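# Unload three sand cores from the mould onto plywood

## Task

Remove three sand cores from the mould: the elongated core with a rounded nose, and the two upright cores with blades that sit in the mould half on the robot's right. Set all three down lying on the plywood boards next to the mould and release them. The remaining two cores must stay upright in the mould.

## Robot and tools

Robot: two 6-joint arms, left_arm and right_arm, each ending in a parallel gripper. The calibrated base of left_arm sits at (+0.031, +0.345, 0) m in the scene frame with quat_wxyz (+1.000, 0, 0, +0.008); right_arm sits at (+0.030, -0.335, 0) m with quat_wxyz (+1.000, 0, 0, -0.014). Both bases have +z pointing up. Each arm carries one camera: cam_left_wrist and cam_right_wrist, both 896x504 pixels.

Frames: the scene frame has its origin at table-top height, halfway between the two nominal bases; +x points out over the table, +z up, and left_arm is on the +y side (arm names do not match image sides). Hand positions, orientations and wrist camera poses are reported in that arm's own base frame; the table is in the scene frame. Reported hand poses may be off by a few centimetres, more at long reach. The gripper's fingers point along its +z axis and close along its y axis; end_effector_position is the point between the pads, about 1 cm short of the tips.

Joint order for each arm, everywhere: waist, shoulder, elbow, wrist pitch, wrist yaw, wrist roll. Stated ranges (rad): waist -2.618 to 3.054, shoulder 0.000 to 3.142, elbow 0.000 to 3.142, wrist pitch -1.571 to 1.571, wrist yaw -1.571 to 1.571, wrist roll -2.094 to 2.094. Real ends can differ by up to 0.059 rad.

A row is always one flat list of 14 numbers in [-1, 1] covering both arms: left_arm's six joints then its opening, then right_arm's six joints then its opening. The joint entries are offsets, not poses: they are scaled so that 1.0 equals 1.202 rad (waist), 1.258 (shoulder), 1.3 (elbow), 2.073 (wrist pitch), 2.022 (wrist yaw and wrist roll), and they are added to the arm's Joint targets as they stood when the action (or move) began, never to the previous row. Sending 0 for a joint re-commands its current target. The opening entry is absolute: +1 fully open, -1 shut. To leave a gripper alone, resend its current command; a 0 there is a real command to half-open.

execute_actions(actions, cameras): actions is a list of actions; each action is a table of up to 15 rows, one row per 1/30 s control step, and a short table repeats its last row to fill 15 steps. An action that would push any joint more than 0.059 rad outside its range is rejected for both arms; if the first action fails that check, or any action is malformed, the whole call is rejected. An empty list just reports state and images. cameras lists camera names; omitted, null or ["all"] gives all, [] gives none, an unknown name voids the call.

move(target, speed, blend, opening_speed, blocking, cameras): target is one 14-number row or a list of up to 15 rows; every row is an offset from the same starting Joint targets. All joints travel together, so the hand follows a curve, with no collision avoidance. speed is the peak speed in rad/s of the joint with the longest way to go, 0.01 to 2 (default 0.5), one value or one per target. blend (rad) lets a list round corners near intermediate targets; 0 stops at each. opening_speed sets how fast opening commands change, per second on the -1..+1 scale, at least 0.2; new openings in later list rows are applied only once everything stops at that row. Paths take at least 0.5 s and at most 10 s. blocking=false returns after about 0.5 s while the move keeps running. The result adds a move: line: done, off_target (resting over 0.035 rad from target), moving, held or fault, maybe limits=held, plus each lagging arm's worst joint and its error. Done does not mean nothing was touched.

wait(seconds 0 to 10) lets the scene run with commands held; a running move continues. stop brakes a running move, needing some room. zoom_image(camera, region) returns a closer view of the latest image from cam_left_wrist or cam_right_wrist; region is [x0, y0, x1, y1] in pixels from the top-left, at most 504 by 504. finished_scene(scene) ends the current scene, giving its number; it cannot be undone and the goal must hold without the robot.

Result lines: Joint positions and Joint velocities per arm (rad, rad/s) with the finger-pad gap last (m; 0.094 fully open); "within noise" means velocities are negligible. Joint targets are what your next offsets start from. Tool commands shows the current gripper commands. grip_measured is the finger opening on the command scale; grip_effort_nm is gripper motor effort (negative closing), offset and not a pad force. Joint torques include arm weight; joints 1 to 3 wrap at ±28 N m. "joint sent to its limit" means a joint was stopped at its end; "joint command not followed" means the clearance check altered targets. MOTOR HOT appears at 75 °C; at 90 °C an OVER-TEMPERATURE FAULT folds that arm away for the rest of the scene.

Motion limits: each step a joint target may lead its measured angle by at most 0.202 (waist), 0.258 (shoulder), 0.3 (elbow), 0.573 (wrist pitch), 0.522 (wrist yaw, roll) rad, and targets placing the hand over 200 mm from its current spot are scaled back. Big moves may need several actions.

Gripping: sand cores may crumble, so close slowly with a low opening_speed and do not command far below the opening at first touch. To release, command well above grip_measured. To end a push, command targets back past the measured positions.

Avoid: dropping a core, opening while it still moves, fast impacts, pressing hard, arms striking each other, knocking the two cores that must stay, anything leaving the table, and holding loads or stretched poses long enough to overheat. Occasional outside tugs on held parts may happen.

Each tool is called after "Emit:" as a command line: name --argument value for each argument, lists and objects as JSON in quotes; but a table of rows of numbers goes row by row, as --pt "numbers of a row", without its own name.

## Session

Emit:
execute_actions --actions '[]'

Scene clock: 0.00 s.
left_arm: end_effector_position=(+0.2355, -0.4205, +0.2037) grip_measured=+1.000 grip_effort_nm=n/a end_effector_quat_wxyz=(+0.452, +0.770, +0.291, -0.345) | right_arm: end_effector_position=(+0.3668, -0.1721, +0.3153) grip_measured=+1.000 grip_effort_nm=n/a end_effector_quat_wxyz=(+0.332, +0.146, +0.875, -0.321)
Joint positions: left_arm=[-0.747 1.827 1.342 -0.224 0.995 1.182 0.094] | right_arm=[-0.197 1.481 1.581 -0.857 0.583 -0.123 0.094]
Joint velocities: within noise
Joint torques (N m): no reading
Heat: left arm: 32 °C; right arm: 36 °C.
Joint targets: left_arm=[-0.747 1.818 1.349 -0.231 1.008 1.178] | right_arm=[-0.197 1.472 1.591 -0.854 0.589 -0.120]
Tool commands: left_gripper/opening=+1.0 right_gripper/opening=+1.0

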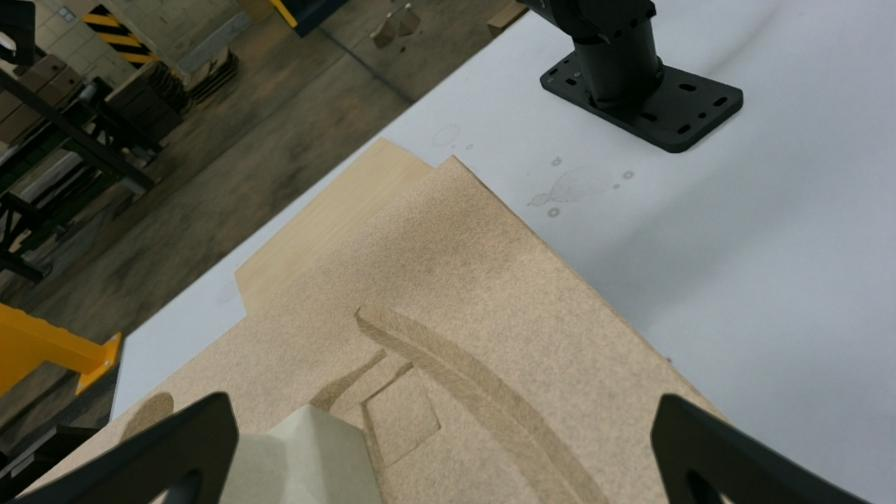

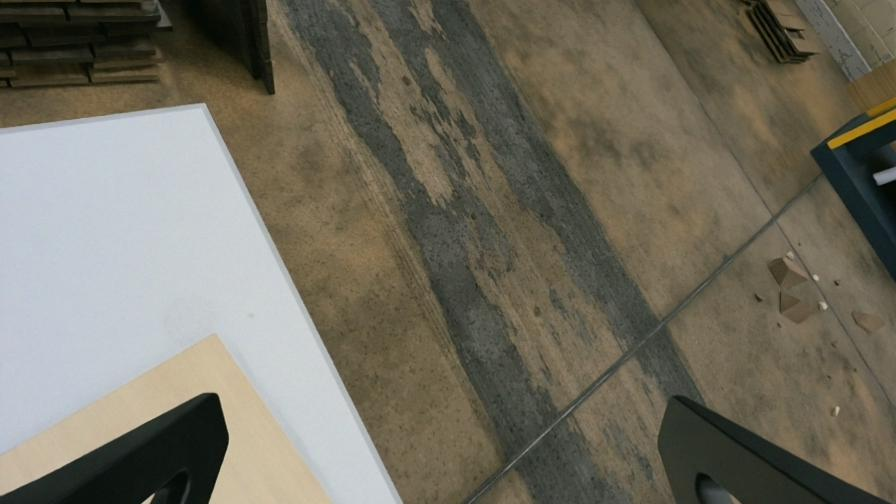

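Emit:
move --pt "0 -0.332 0.116 0 0 0 1 0 0 0 0 0 0 1" --pt "0.122 -0.332 0.116 -0.467 -0.4985 -0.583 1 0.663 -0.057 -0.07 -0.167 -0.291 0.059 1" --blend 0.1 --speed 0.8

Scene clock: 21.90 s.
left_arm: end_effector_position=(+0.2675, -0.1862, +0.2445) grip_measured=+1.000 grip_effort_nm=0.027 end_effector_quat_wxyz=(+0.229, +0.294, +0.925, -0.075) | right_arm: end_effector_position=(+0.2755, +0.1871, +0.2383) grip_measured=+1.000 grip_effort_nm=0.027 end_effector_quat_wxyz=(+0.223, -0.289, +0.929, +0.064)
Joint positions: left_arm=[-0.607 1.39 1.497 -1.191 0.009 0.007 0.094] | right_arm=[0.597 1.426 1.51 -1.187 0.006 -0.009 0.094]
Joint velocities: within noise
Joint torques (N m): left_arm=[0.44 -3.56 5.19 1.3 -0.06 -0.15] | right_arm=[0.31 -6.63 4.85 0.7 -0.06 0.05]
Heat: left arm: 35 °C; right arm: 38 °C.
Joint targets: left_arm=[-0.601 1.400 1.500 -1.199 0.001 -0.001] | right_arm=[0.600 1.400 1.500 -1.201 0.000 -0.001]
move: done

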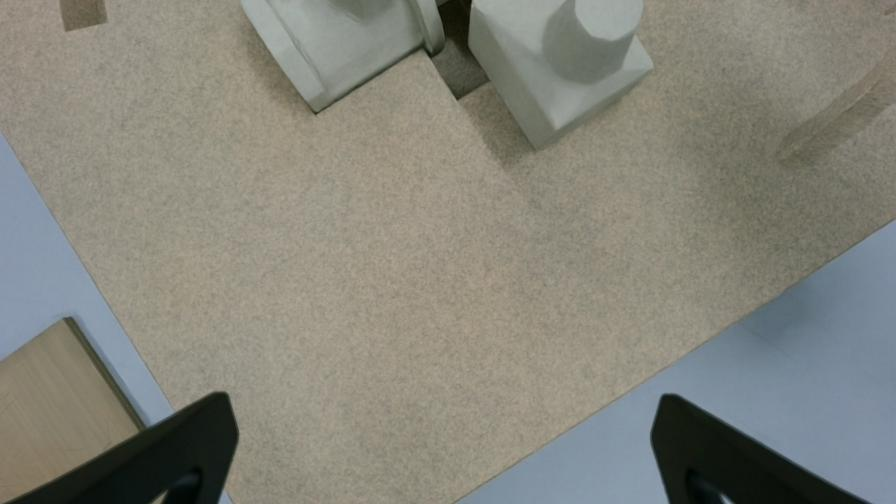

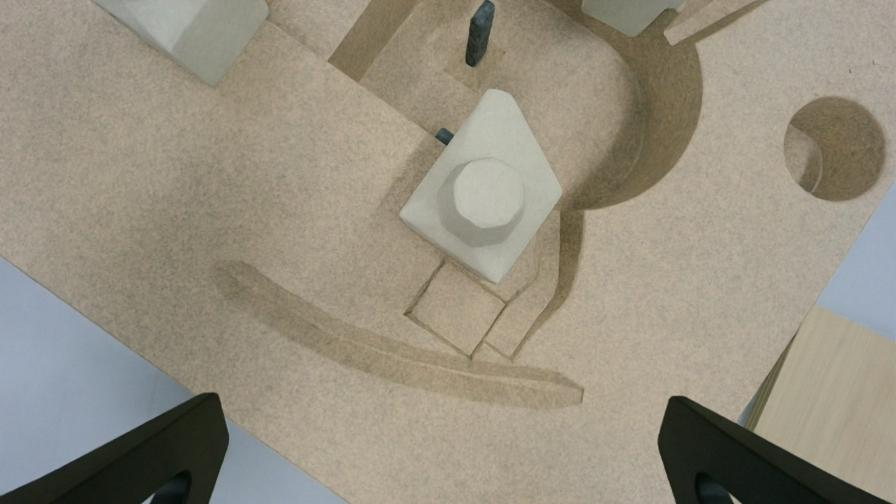

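Emit:
move --target '[0,-0.1,0.1,0.18,0,0,1,0,-0.1,0.1,0.18,0,0,1]' --speed 0.8

Emit:
zoom_image --camera "cam_left_wrist" --region '[200, 0, 704, 400]'

Emit:
zoom_image --camera "cam_right_wrist" --region '[200, 0, 704, 400]'

Scene clock: 26.07 s.
left_arm: end_effector_position=(+0.3064, -0.2130, +0.3906) grip_measured=+1.000 grip_effort_nm=0.027 end_effector_quat_wxyz=(+0.487, +0.261, +0.819, -0.154) | right_arm: end_effector_position=(+0.3079, +0.2092, +0.3867) grip_measured=+1.000 grip_effort_nm=0.022 end_effector_quat_wxyz=(+0.484, -0.256, +0.825, +0.144)
Joint positions: left_arm=[-0.607 1.278 1.617 -0.838 0.008 0.006 0.094] | right_arm=[0.597 1.279 1.614 -0.848 0.006 -0.008 0.094]
Joint velocities: within noise
Joint torques (N m): left_arm=[0.51 -3.6 6.01 2.21 -0.08 -0.12] | right_arm=[0.32 -3.66 6.79 1.61 -0.07 0.04]
Heat: left arm: 35 °C; right arm: 38 °C.
Joint targets: left_arm=[-0.601 1.275 1.630 -0.826 0.001 0.000] | right_arm=[0.600 1.274 1.630 -0.827 0.001 -0.001]
move: done

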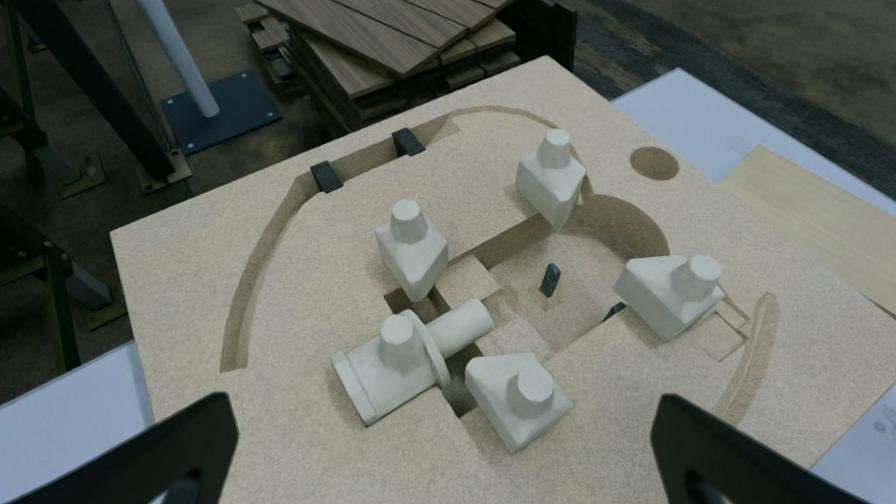

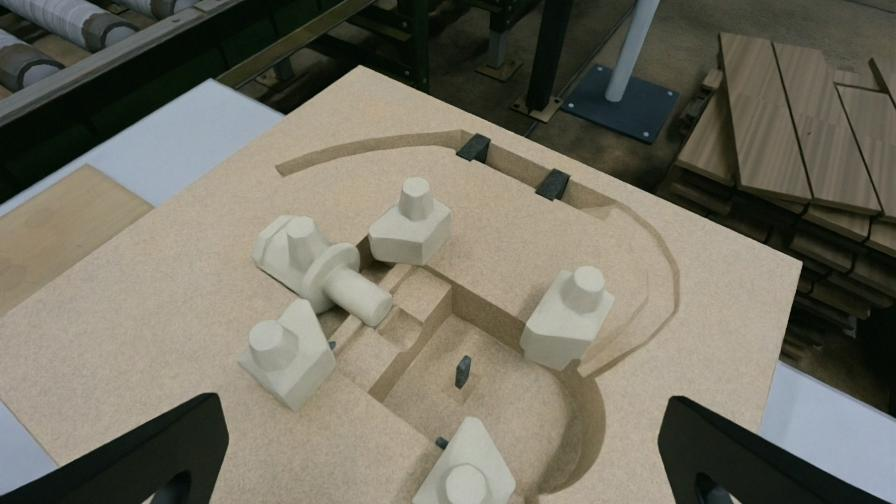

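Scaled by 1.000.

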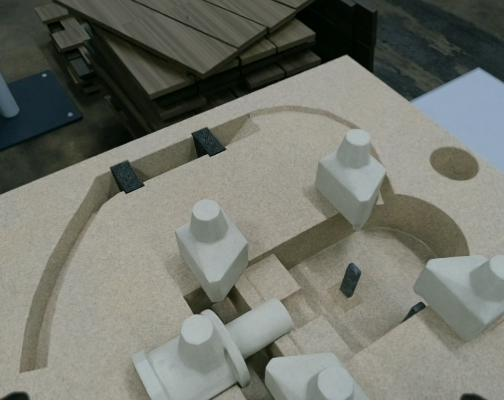

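Scaled by 1.000.

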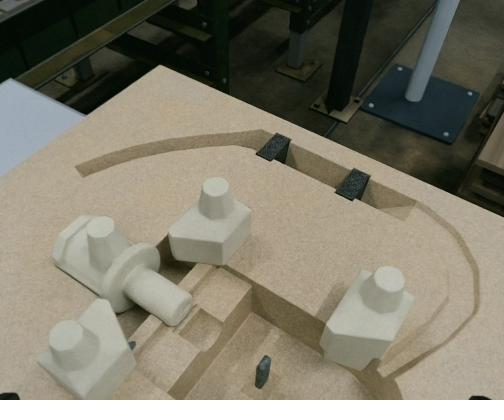

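Emit:
move --target '[0,0,0,0,0,0,-1,0,0,0,0,0,0,-1]' --opening_speed 1.5

Scene clock: 38.70 s.
left_arm: end_effector_position=(+0.3064, -0.2131, +0.3908) grip_measured=-0.986 grip_effort_nm=-0.720 end_effector_quat_wxyz=(+0.487, +0.261, +0.819, -0.155) | right_arm: end_effector_position=(+0.3080, +0.2093, +0.3870) grip_measured=-0.993 grip_effort_nm=-0.349 end_effector_quat_wxyz=(+0.484, -0.256, +0.824, +0.144)
Joint positions: left_arm=[-0.607 1.278 1.617 -0.837 0.008 0.005 0.001] | right_arm=[0.597 1.279 1.614 -0.846 0.005 -0.008 0]
Joint velocities: within noise
Joint torques (N m): left_arm=[0.54 -3.63 6.01 2.21 -0.06 -0.13] | right_arm=[0.32 -3.67 6.78 1.61 -0.06 0.04]
Heat: left arm: 36 °C; right arm: 39 °C.
Joint targets: left_arm=[-0.601 1.275 1.630 -0.826 0.001 -0.001] | right_arm=[0.600 1.274 1.630 -0.827 0.000 -0.001]
move: done

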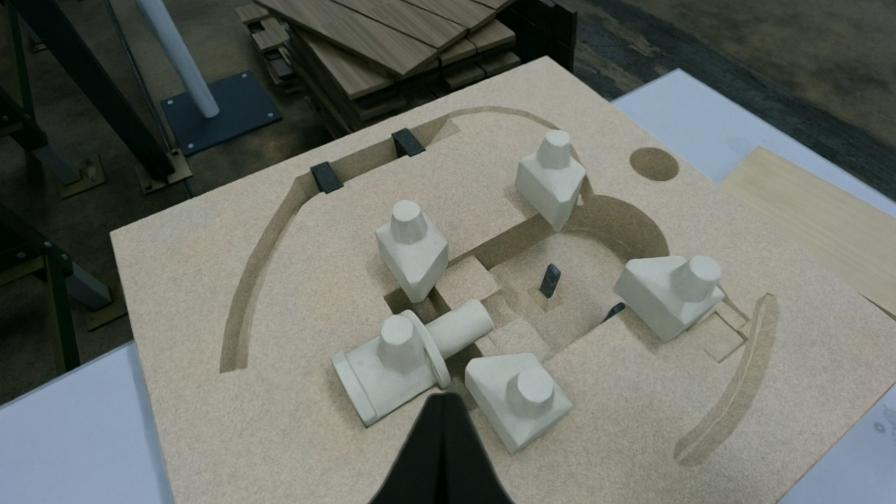

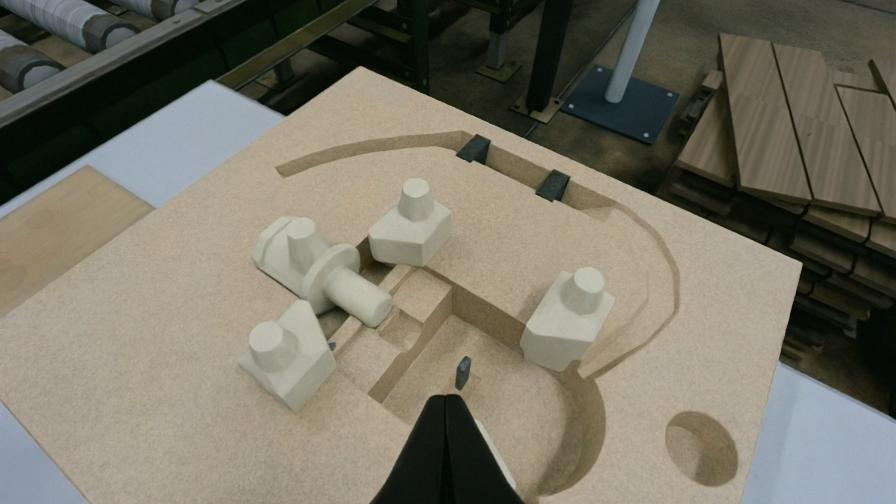

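Emit:
move --target '[0,0,0,0,0,0,1,-0.034,0.37,0.214,-0.261,0,0,1]' --speed 0.8

Emit:
zoom_image --camera "cam_left_wrist" --region '[480, 80, 760, 380]'

Scene clock: 79.00 s.
left_arm: end_effector_position=(+0.3065, -0.2130, +0.3908) grip_measured=+0.998 grip_effort_nm=0.144 end_effector_quat_wxyz=(+0.487, +0.261, +0.819, -0.154) | right_arm: end_effector_position=(+0.3252, +0.2065, +0.2406) grip_measured=+0.997 grip_effort_nm=0.173 end_effector_quat_wxyz=(+0.173, -0.278, +0.944, +0.047)
Joint positions: left_arm=[-0.607 1.278 1.617 -0.837 0.007 0.005 0.094] | right_arm=[0.566 1.738 1.881 -1.354 0.005 -0.008 0.094]
Joint velocities: within noise
Joint torques (N m): left_arm=[0.51 -3.63 5.94 2.21 -0.06 -0.13] | right_arm=[-0.53 -6.75 7.49 0.55 -0.05 0.04]
Heat: left arm: 37 °C; right arm: 40 °C.
Joint targets: left_arm=[-0.601 1.275 1.630 -0.826 0.000 -0.001] | right_arm=[0.559 1.740 1.909 -1.369 0.000 -0.001]
move: done

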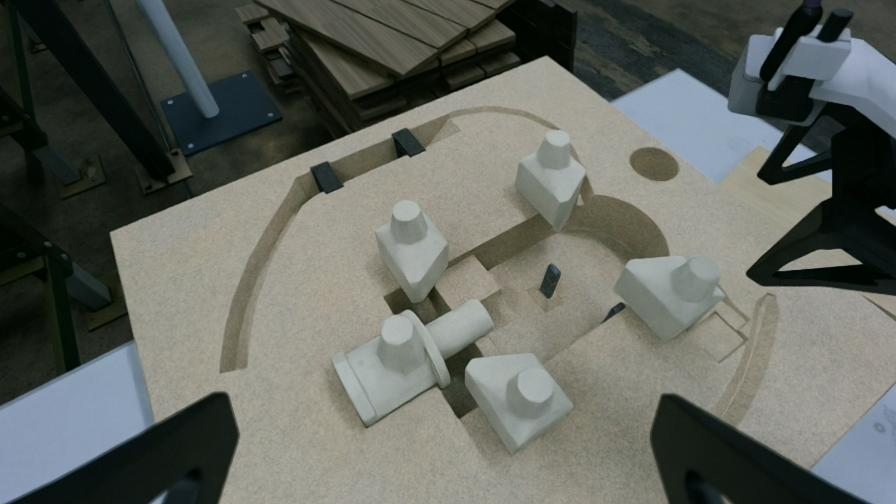

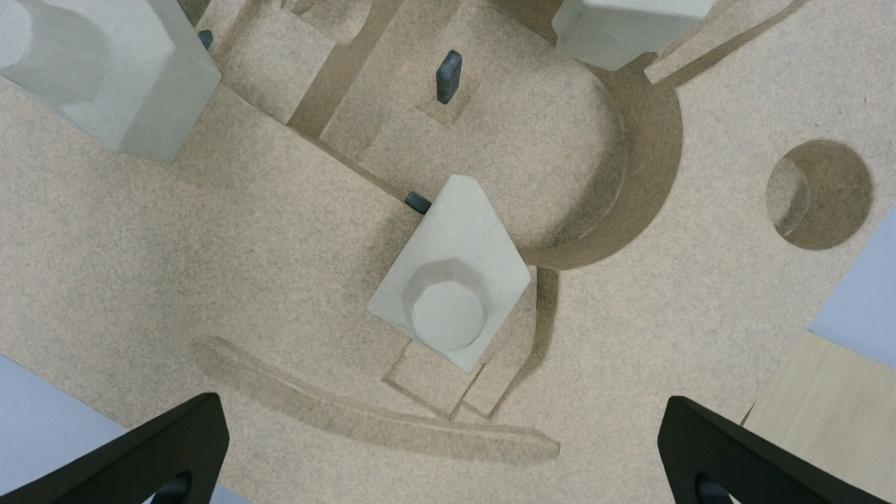

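Scaled by 1.680.

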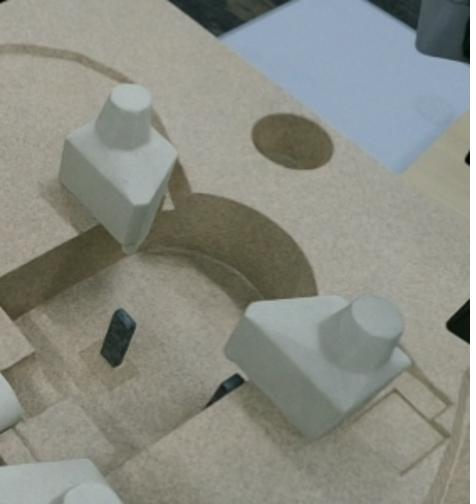

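Emit:
move --target '[0,0,0,0,0,0,1,0,-0.0644,-0.3335,0.17,0,0,1]' --speed 0.4

Emit:
zoom_image --camera "cam_left_wrist" --region '[560, 140, 760, 380]'

Scene clock: 93.47 s.
left_arm: end_effector_position=(+0.3065, -0.2130, +0.3908) grip_measured=+0.998 grip_effort_nm=0.144 end_effector_quat_wxyz=(+0.487, +0.261, +0.819, -0.154) | right_arm: end_effector_position=(+0.3236, +0.2055, +0.1528) grip_measured=+0.997 grip_effort_nm=0.173 end_effector_quat_wxyz=(+0.157, -0.279, +0.947, +0.042)
Joint positions: left_arm=[-0.607 1.278 1.617 -0.837 0.007 0.005 0.094] | right_arm=[0.566 1.692 1.482 -1.035 0.005 -0.008 0.094]
Joint velocities: within noise
Joint torques (N m): left_arm=[0.47 -3.62 6.02 2.19 -0.06 -0.1] | right_arm=[-0.51 -9.59 5.14 0.81 -0.05 0.05]
Heat: left arm: 37 °C; right arm: 38 °C.
Joint targets: left_arm=[-0.601 1.275 1.630 -0.826 0.000 -0.001] | right_arm=[0.559 1.659 1.475 -1.016 0.000 -0.001]
move: done

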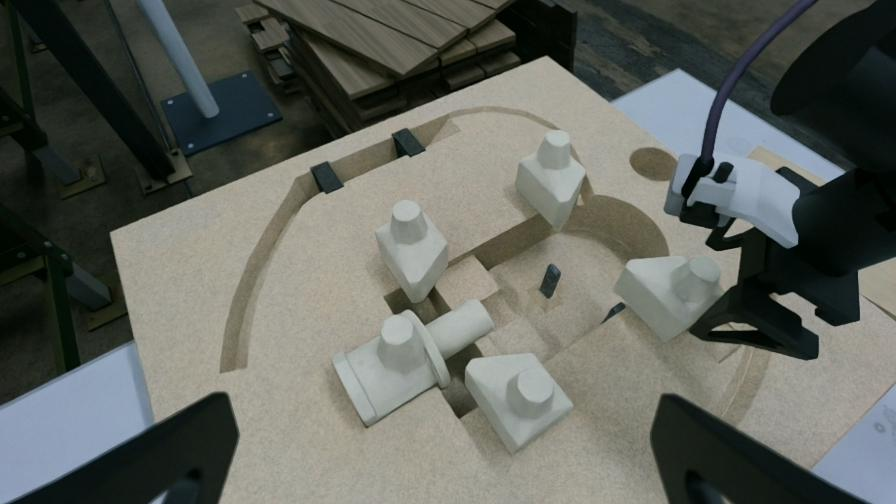

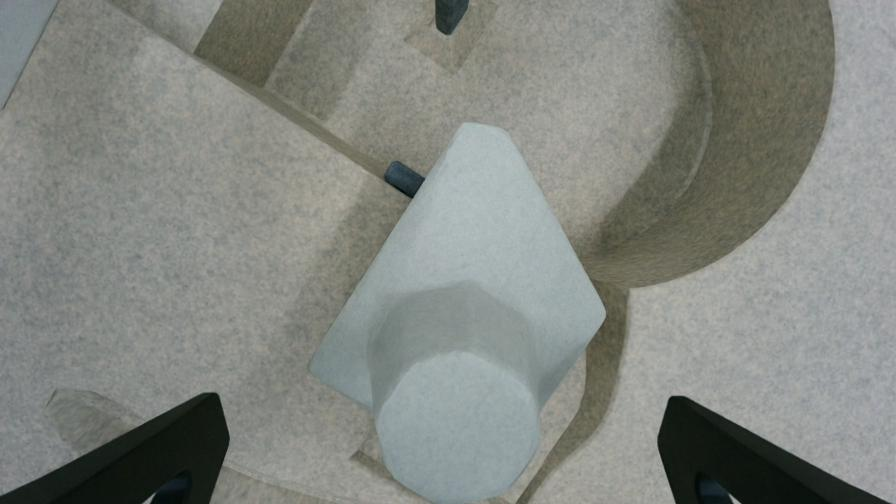

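Scaled by 2.100.

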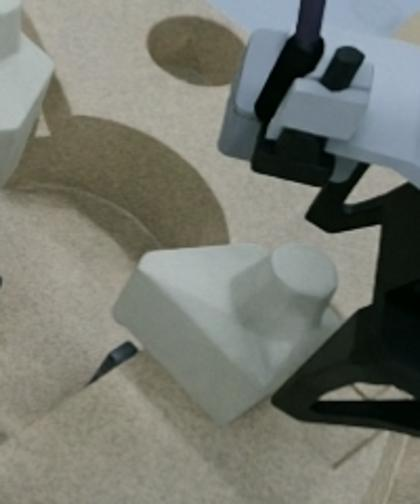

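Emit:
move --target '[0,0,0,0,0,0,1,-0.0075,0.06,0.054,0,0,0,1]' --speed 0.3 --cameras '["cam_right_wrist"]'

Scene clock: 105.83 s.
left_arm: end_effector_position=(+0.3065, -0.2130, +0.3908) grip_measured=+0.998 grip_effort_nm=0.139 end_effector_quat_wxyz=(+0.487, +0.261, +0.819, -0.154) | right_arm: end_effector_position=(+0.3334, +0.2085, +0.1530) grip_measured=+0.997 grip_effort_nm=0.173 end_effector_quat_wxyz=(+0.160, -0.275, +0.947, +0.043)
Joint positions: left_arm=[-0.607 1.278 1.617 -0.837 0.007 0.005 0.094] | right_arm=[0.559 1.723 1.515 -1.03 0.005 -0.008 0.094]
Joint velocities: within noise
Joint torques (N m): left_arm=[0.47 -3.64 6 2.2 -0.05 -0.11] | right_arm=[-0.69 -6.24 8.06 0.77 -0.05 0.03]
Heat: left arm: 38 °C; right arm: 39 °C.
Joint targets: left_arm=[-0.601 1.275 1.630 -0.826 0.000 -0.001] | right_arm=[0.551 1.734 1.545 -1.016 0.000 -0.001]
move: done
Images, in order (width x height): cam_right_wrist 896x504.

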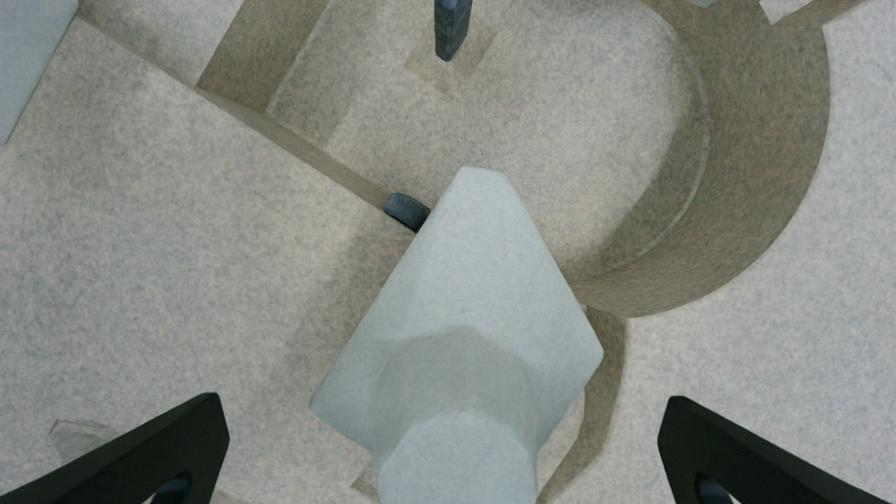

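Emit:
move --target '[0,0,0,0,0,0,1,-0.008,0,0,0,0,0,-0.58]' --opening_speed 0.5 --cameras '["cam_right_wrist"]'

Scene clock: 112.23 s.
left_arm: end_effector_position=(+0.3065, -0.2131, +0.3909) grip_measured=+0.998 grip_effort_nm=0.139 end_effector_quat_wxyz=(+0.487, +0.261, +0.819, -0.155) | right_arm: end_effector_position=(+0.3348, +0.2065, +0.1530) grip_measured=-0.298 grip_effort_nm=-1.004 end_effector_quat_wxyz=(+0.159, -0.271, +0.948, +0.048)
Joint positions: left_arm=[-0.607 1.278 1.617 -0.836 0.007 0.005 0.094] | right_arm=[0.547 1.723 1.515 -1.03 -0.007 -0.008 0.033]
Joint velocities: left_arm=[0.002 0.012 -0.002 -0.051 0.037 -0.154 0] | right_arm=[within noise]
Joint torques (N m): left_arm=[0.47 -3.59 5.89 2.22 -0.07 -0.14] | right_arm=[-0.53 -6.26 8.02 0.77 0.07 0.03]
Heat: left arm: 38 °C; right arm: 38 °C.
Joint targets: left_arm=[-0.601 1.275 1.630 -0.826 0.000 -0.001] | right_arm=[0.541 1.734 1.545 -1.016 0.000 -0.001]
move: done
Images, in order (width x height): cam_right_wrist 896x504.

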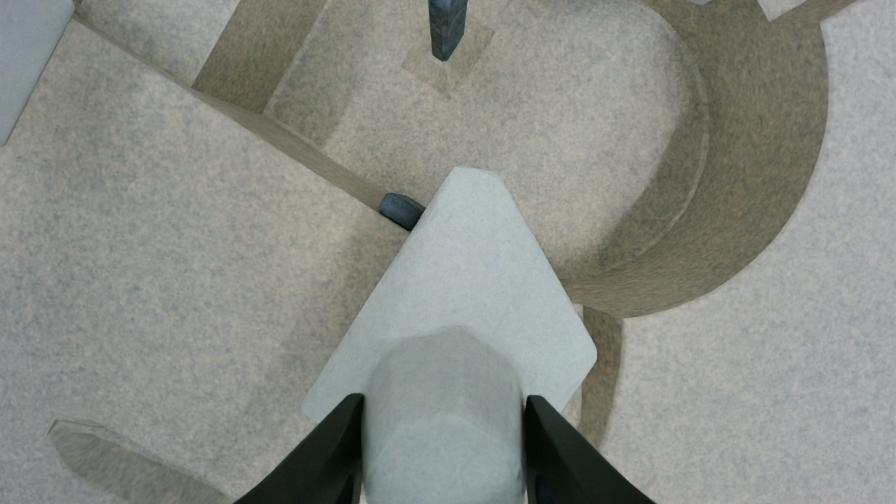

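Emit:
move --pt "0 0 0 0 0 0 1 0 0.0207 0.18 -0.1006 0 0 -0.58" --pt "0 0 0 0 0 0 1 0 0.0886 0.4385 -0.2212 0 0 -0.58" --speed 0.3 --blend 0.1

Emit:
zoom_image --camera "cam_left_wrist" --region '[560, 60, 860, 380]'

Scene clock: 121.60 s.
left_arm: end_effector_position=(+0.3065, -0.2131, +0.3909) grip_measured=+0.998 grip_effort_nm=0.134 end_effector_quat_wxyz=(+0.487, +0.261, +0.819, -0.155) | right_arm: end_effector_position=(+0.3338, +0.2056, +0.2508) grip_measured=-0.299 grip_effort_nm=-1.004 end_effector_quat_wxyz=(+0.149, -0.271, +0.950, +0.044)
Joint positions: left_arm=[-0.607 1.278 1.617 -0.836 0.007 0.005 0.094] | right_arm=[0.547 1.843 2.073 -1.489 -0.006 -0.008 0.033]
Joint velocities: within noise
Joint torques (N m): left_arm=[0.47 -3.64 6.04 2.2 -0.06 -0.11] | right_arm=[-0.53 -7.25 8.35 0.74 0.05 0.04]
Heat: left arm: 38 °C; right arm: 37 °C.
Joint targets: left_arm=[-0.601 1.275 1.630 -0.826 0.000 -0.001] | right_arm=[0.541 1.846 2.115 -1.475 0.001 -0.001]
move: off_target (right_arm); right_arm: the elbow is farthest, 0.042 rad from its target

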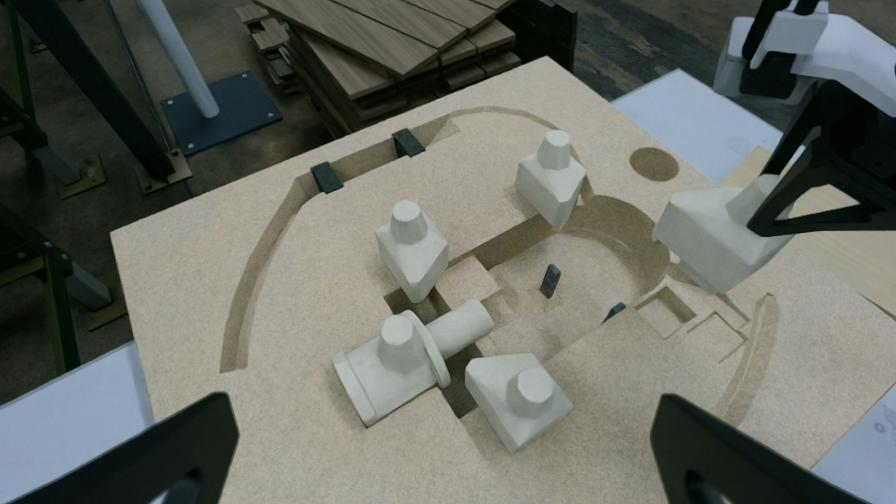

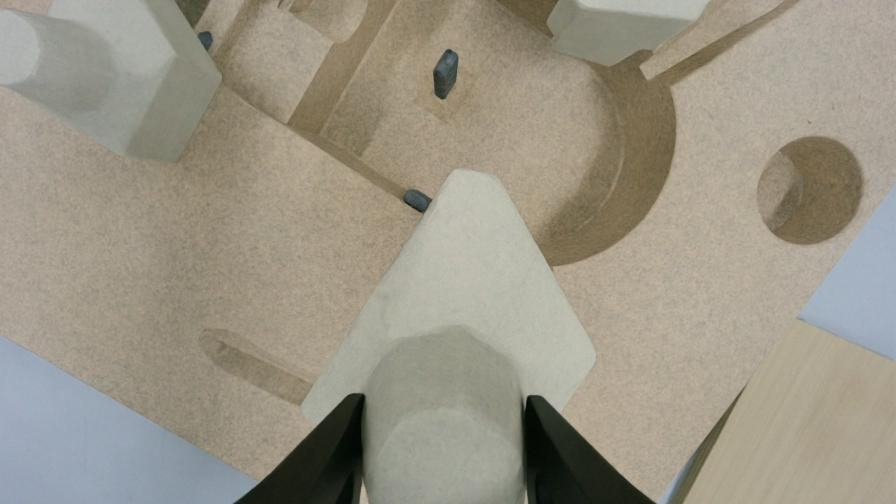

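Scaled by 1.575.

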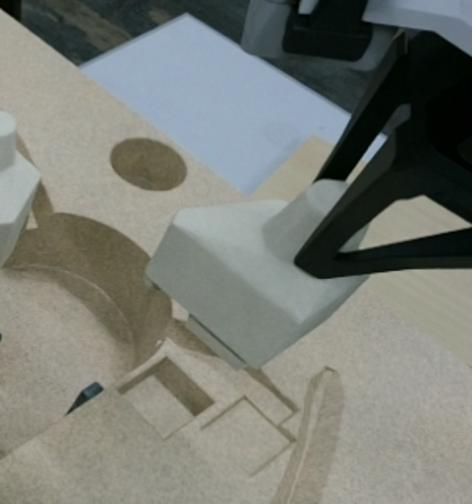

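Emit:
move --target '[0,0,0,0,0,0,1,-0.79,0,0,0,0,0,-0.58]' --speed 0.5

Emit:
zoom_image --camera "cam_left_wrist" --region '[596, 40, 896, 300]'

Scene clock: 132.27 s.
left_arm: end_effector_position=(+0.3065, -0.2131, +0.3909) grip_measured=+0.998 grip_effort_nm=0.144 end_effector_quat_wxyz=(+0.487, +0.261, +0.819, -0.155) | right_arm: end_effector_position=(+0.3586, -0.1576, +0.2507) grip_measured=-0.299 grip_effort_nm=-1.009 end_effector_quat_wxyz=(+0.151, +0.200, +0.967, -0.035)
Joint positions: left_arm=[-0.607 1.278 1.617 -0.836 0.007 0.005 0.094] | right_arm=[-0.414 1.843 2.073 -1.49 0.005 -0.007 0.033]
Joint velocities: within noise
Joint torques (N m): left_arm=[0.54 -3.54 5.96 2.21 -0.05 -0.14] | right_arm=[0.54 -7.25 8.36 0.74 -0.04 0.04]
Heat: left arm: 39 °C; right arm: 38 °C.
Joint targets: left_arm=[-0.601 1.275 1.630 -0.826 0.000 -0.001] | right_arm=[-0.409 1.846 2.115 -1.474 0.001 -0.001]
move: off_target (right_arm); right_arm: the elbow is farthest, 0.042 rad from its target

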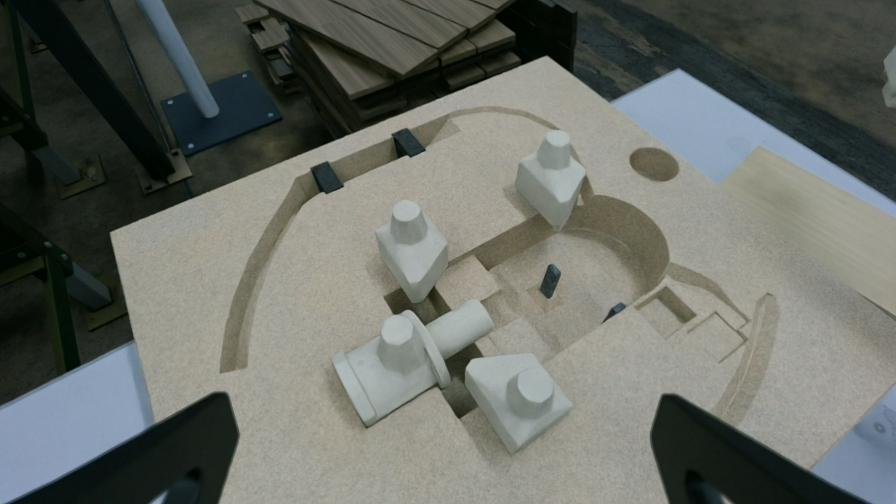

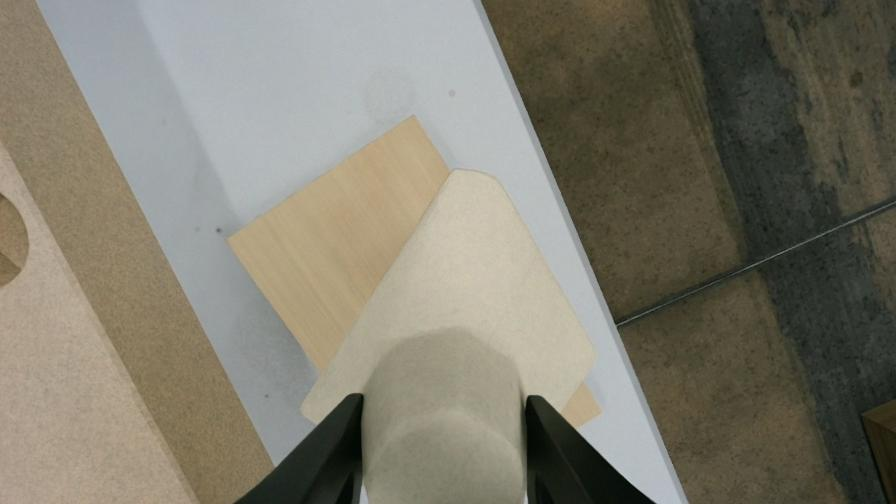

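Scaled by 1.680.

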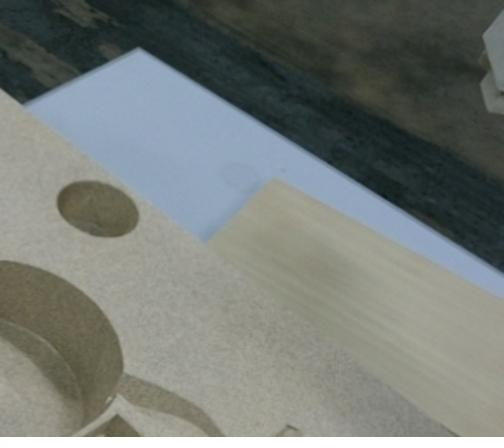

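Emit:
move --target '[-0.166,0,0,0,0,0,1,0.374,0,0,0,0,0,-0.58]' --speed 0.5

Emit:
zoom_image --camera "cam_left_wrist" --region '[546, 60, 796, 260]'

Scene clock: 140.97 s.
left_arm: end_effector_position=(+0.2617, -0.2662, +0.3909) grip_measured=+0.998 grip_effort_nm=0.144 end_effector_quat_wxyz=(+0.471, +0.336, +0.791, -0.199) | right_arm: end_effector_position=(+0.3910, +0.0199, +0.2507) grip_measured=-0.299 grip_effort_nm=-1.004 end_effector_quat_wxyz=(+0.154, -0.027, +0.988, +0.005)
Joint positions: left_arm=[-0.794 1.278 1.617 -0.836 0.006 0.005 0.094] | right_arm=[0.046 1.843 2.073 -1.491 -0.005 -0.007 0.033]
Joint velocities: within noise
Joint torques (N m): left_arm=[-0.34 -3.56 5.93 2.21 -0.02 -0.15] | right_arm=[-0.49 -7.24 8.36 0.76 0.02 0.03]
Heat: left arm: 39 °C; right arm: 39 °C.
Joint targets: left_arm=[-0.800 1.275 1.630 -0.826 0.000 -0.001] | right_arm=[0.041 1.846 2.115 -1.475 0.000 -0.001]
move: off_target (right_arm); right_arm: the elbow is farthest, 0.042 rad from its target

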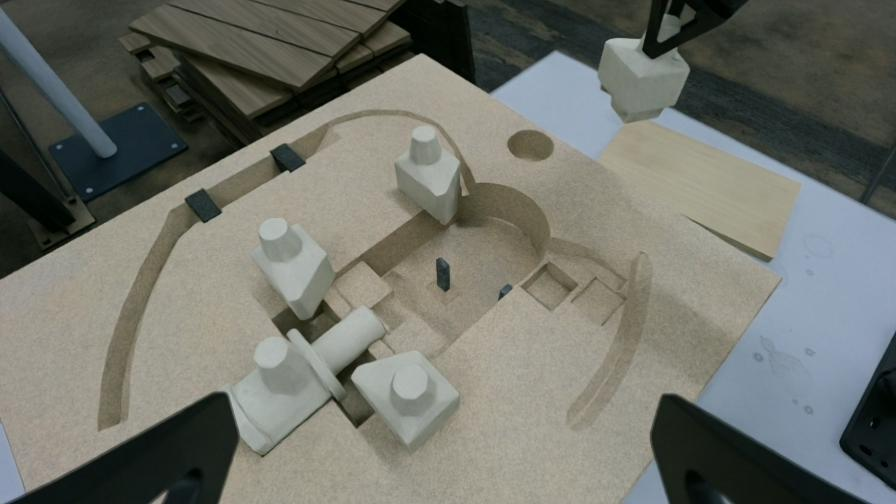

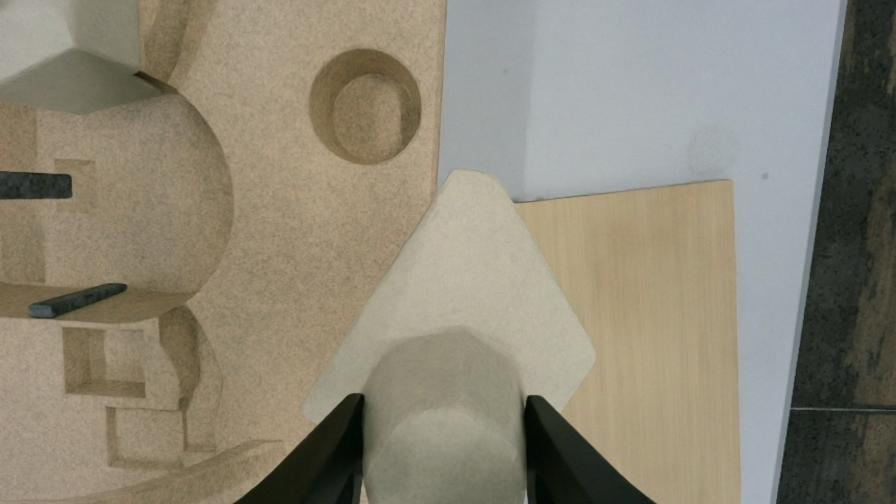

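Scaled by 2.016.

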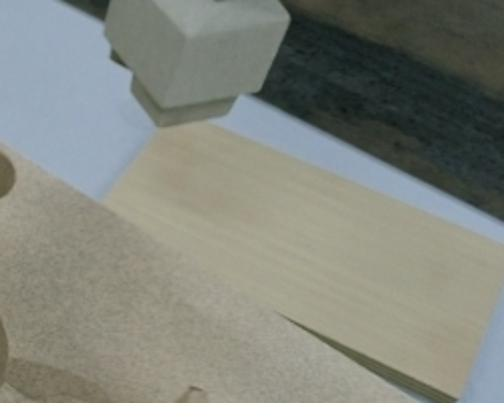

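Emit:
move --pt "0 0 0 0 0 0 1 -0.363 -0.344 -0.5585 0.126 0 0 -0.58" --pt "0 0 0 0 0 0 1 -0.363 -0.361 -0.7527 0.2377 0 0 -0.58" --speed 0.6 --blend 0.1

Scene clock: 174.27 s.
left_arm: end_effector_position=(+0.2617, -0.2662, +0.3909) grip_measured=+0.998 grip_effort_nm=0.139 end_effector_quat_wxyz=(+0.471, +0.336, +0.791, -0.199) | right_arm: end_effector_position=(+0.2736, -0.1110, +0.1235) grip_measured=-0.299 grip_effort_nm=-1.004 end_effector_quat_wxyz=(+0.120, +0.189, +0.974, -0.023)
Joint positions: left_arm=[-0.794 1.278 1.617 -0.836 0.006 0.005 0.094] | right_arm=[-0.39 1.431 1.129 -1.023 -0.001 -0.007 0.033]
Joint velocities: within noise
Joint torques (N m): left_arm=[-0.42 -3.59 5.97 2.21 -0.04 -0.13] | right_arm=[-0.5 -7.84 6.11 0.88 0.01 0.03]
Heat: left arm: 40 °C; right arm: 40 °C.
Joint targets: left_arm=[-0.800 1.275 1.630 -0.826 0.000 -0.001] | right_arm=[-0.396 1.392 1.137 -0.982 0.000 -0.001]
move: off_target (right_arm); right_arm: the wrist pitch is farthest, 0.041 rad from its target

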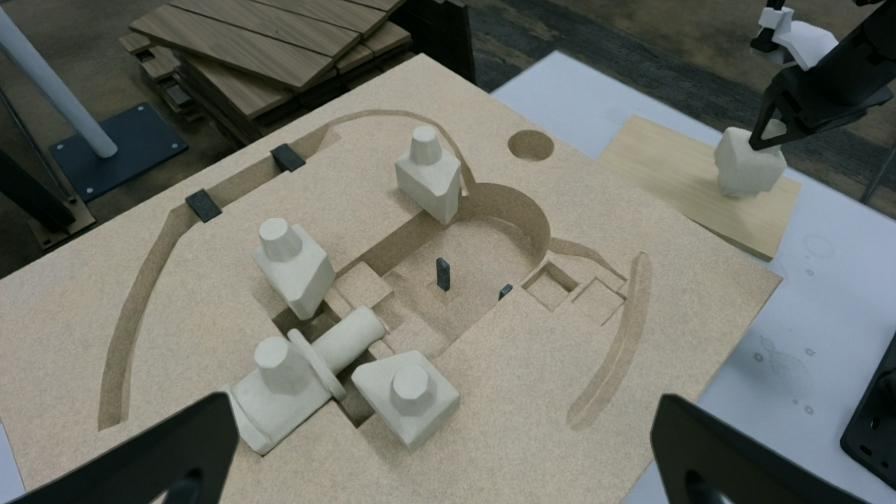

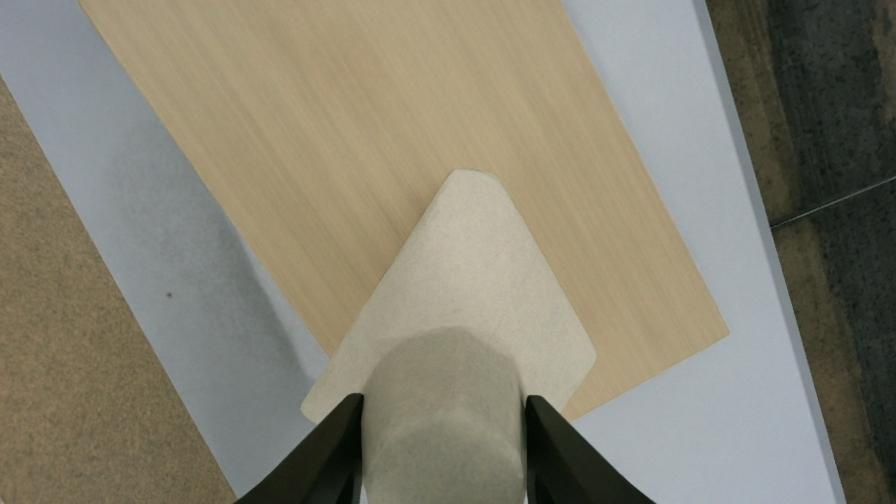

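Emit:
zoom_image --camera "cam_left_wrist" --region '[646, 60, 846, 260]'

Scaled by 2.520.

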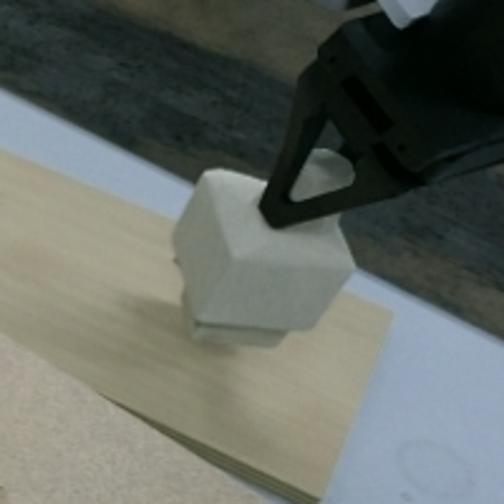

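Emit:
move --target '[0,0,0,0,0,0,1,0,-0.0215,-0.0746,0.071,0,0,-0.58]' --speed 0.2

Emit:
zoom_image --camera "cam_left_wrist" --region '[646, 60, 846, 260]'

Scene clock: 182.50 s.
left_arm: end_effector_position=(+0.2617, -0.2662, +0.3909) grip_measured=+0.998 grip_effort_nm=0.139 end_effector_quat_wxyz=(+0.471, +0.336, +0.791, -0.199) | right_arm: end_effector_position=(+0.2828, -0.1148, +0.1129) grip_measured=-0.299 grip_effort_nm=-1.004 end_effector_quat_wxyz=(+0.159, +0.188, +0.969, -0.031)
Joint positions: left_arm=[-0.794 1.278 1.617 -0.836 0.006 0.005 0.094] | right_arm=[-0.39 1.401 1.04 -0.884 -0.001 -0.007 0.033]
Joint velocities: within noise
Joint torques (N m): left_arm=[-0.39 -3.62 5.94 2.2 -0.03 -0.14] | right_arm=[-0.5 -7.5 5.67 1.09 0.01 0.02]
Heat: left arm: 40 °C; right arm: 39 °C.
Joint targets: left_arm=[-0.800 1.275 1.630 -0.826 0.000 -0.001] | right_arm=[-0.396 1.364 1.040 -0.835 0.000 -0.001]
move: off_target (right_arm); right_arm: the wrist pitch is farthest, 0.049 rad from its target

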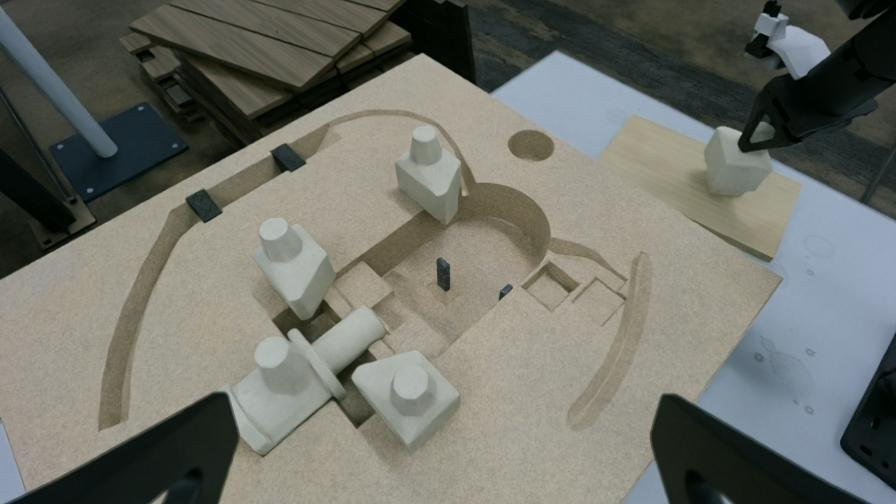

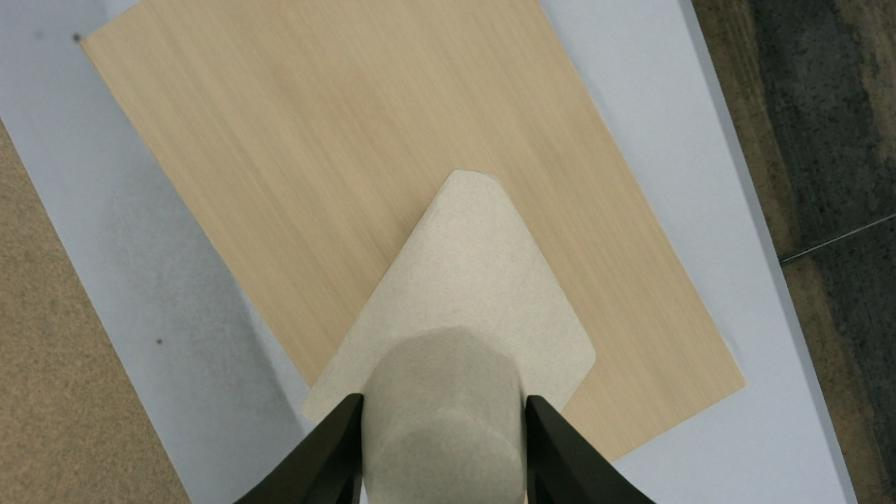

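Scaled by 2.520.

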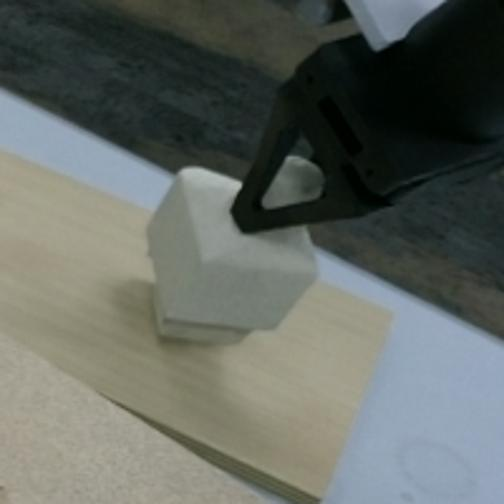

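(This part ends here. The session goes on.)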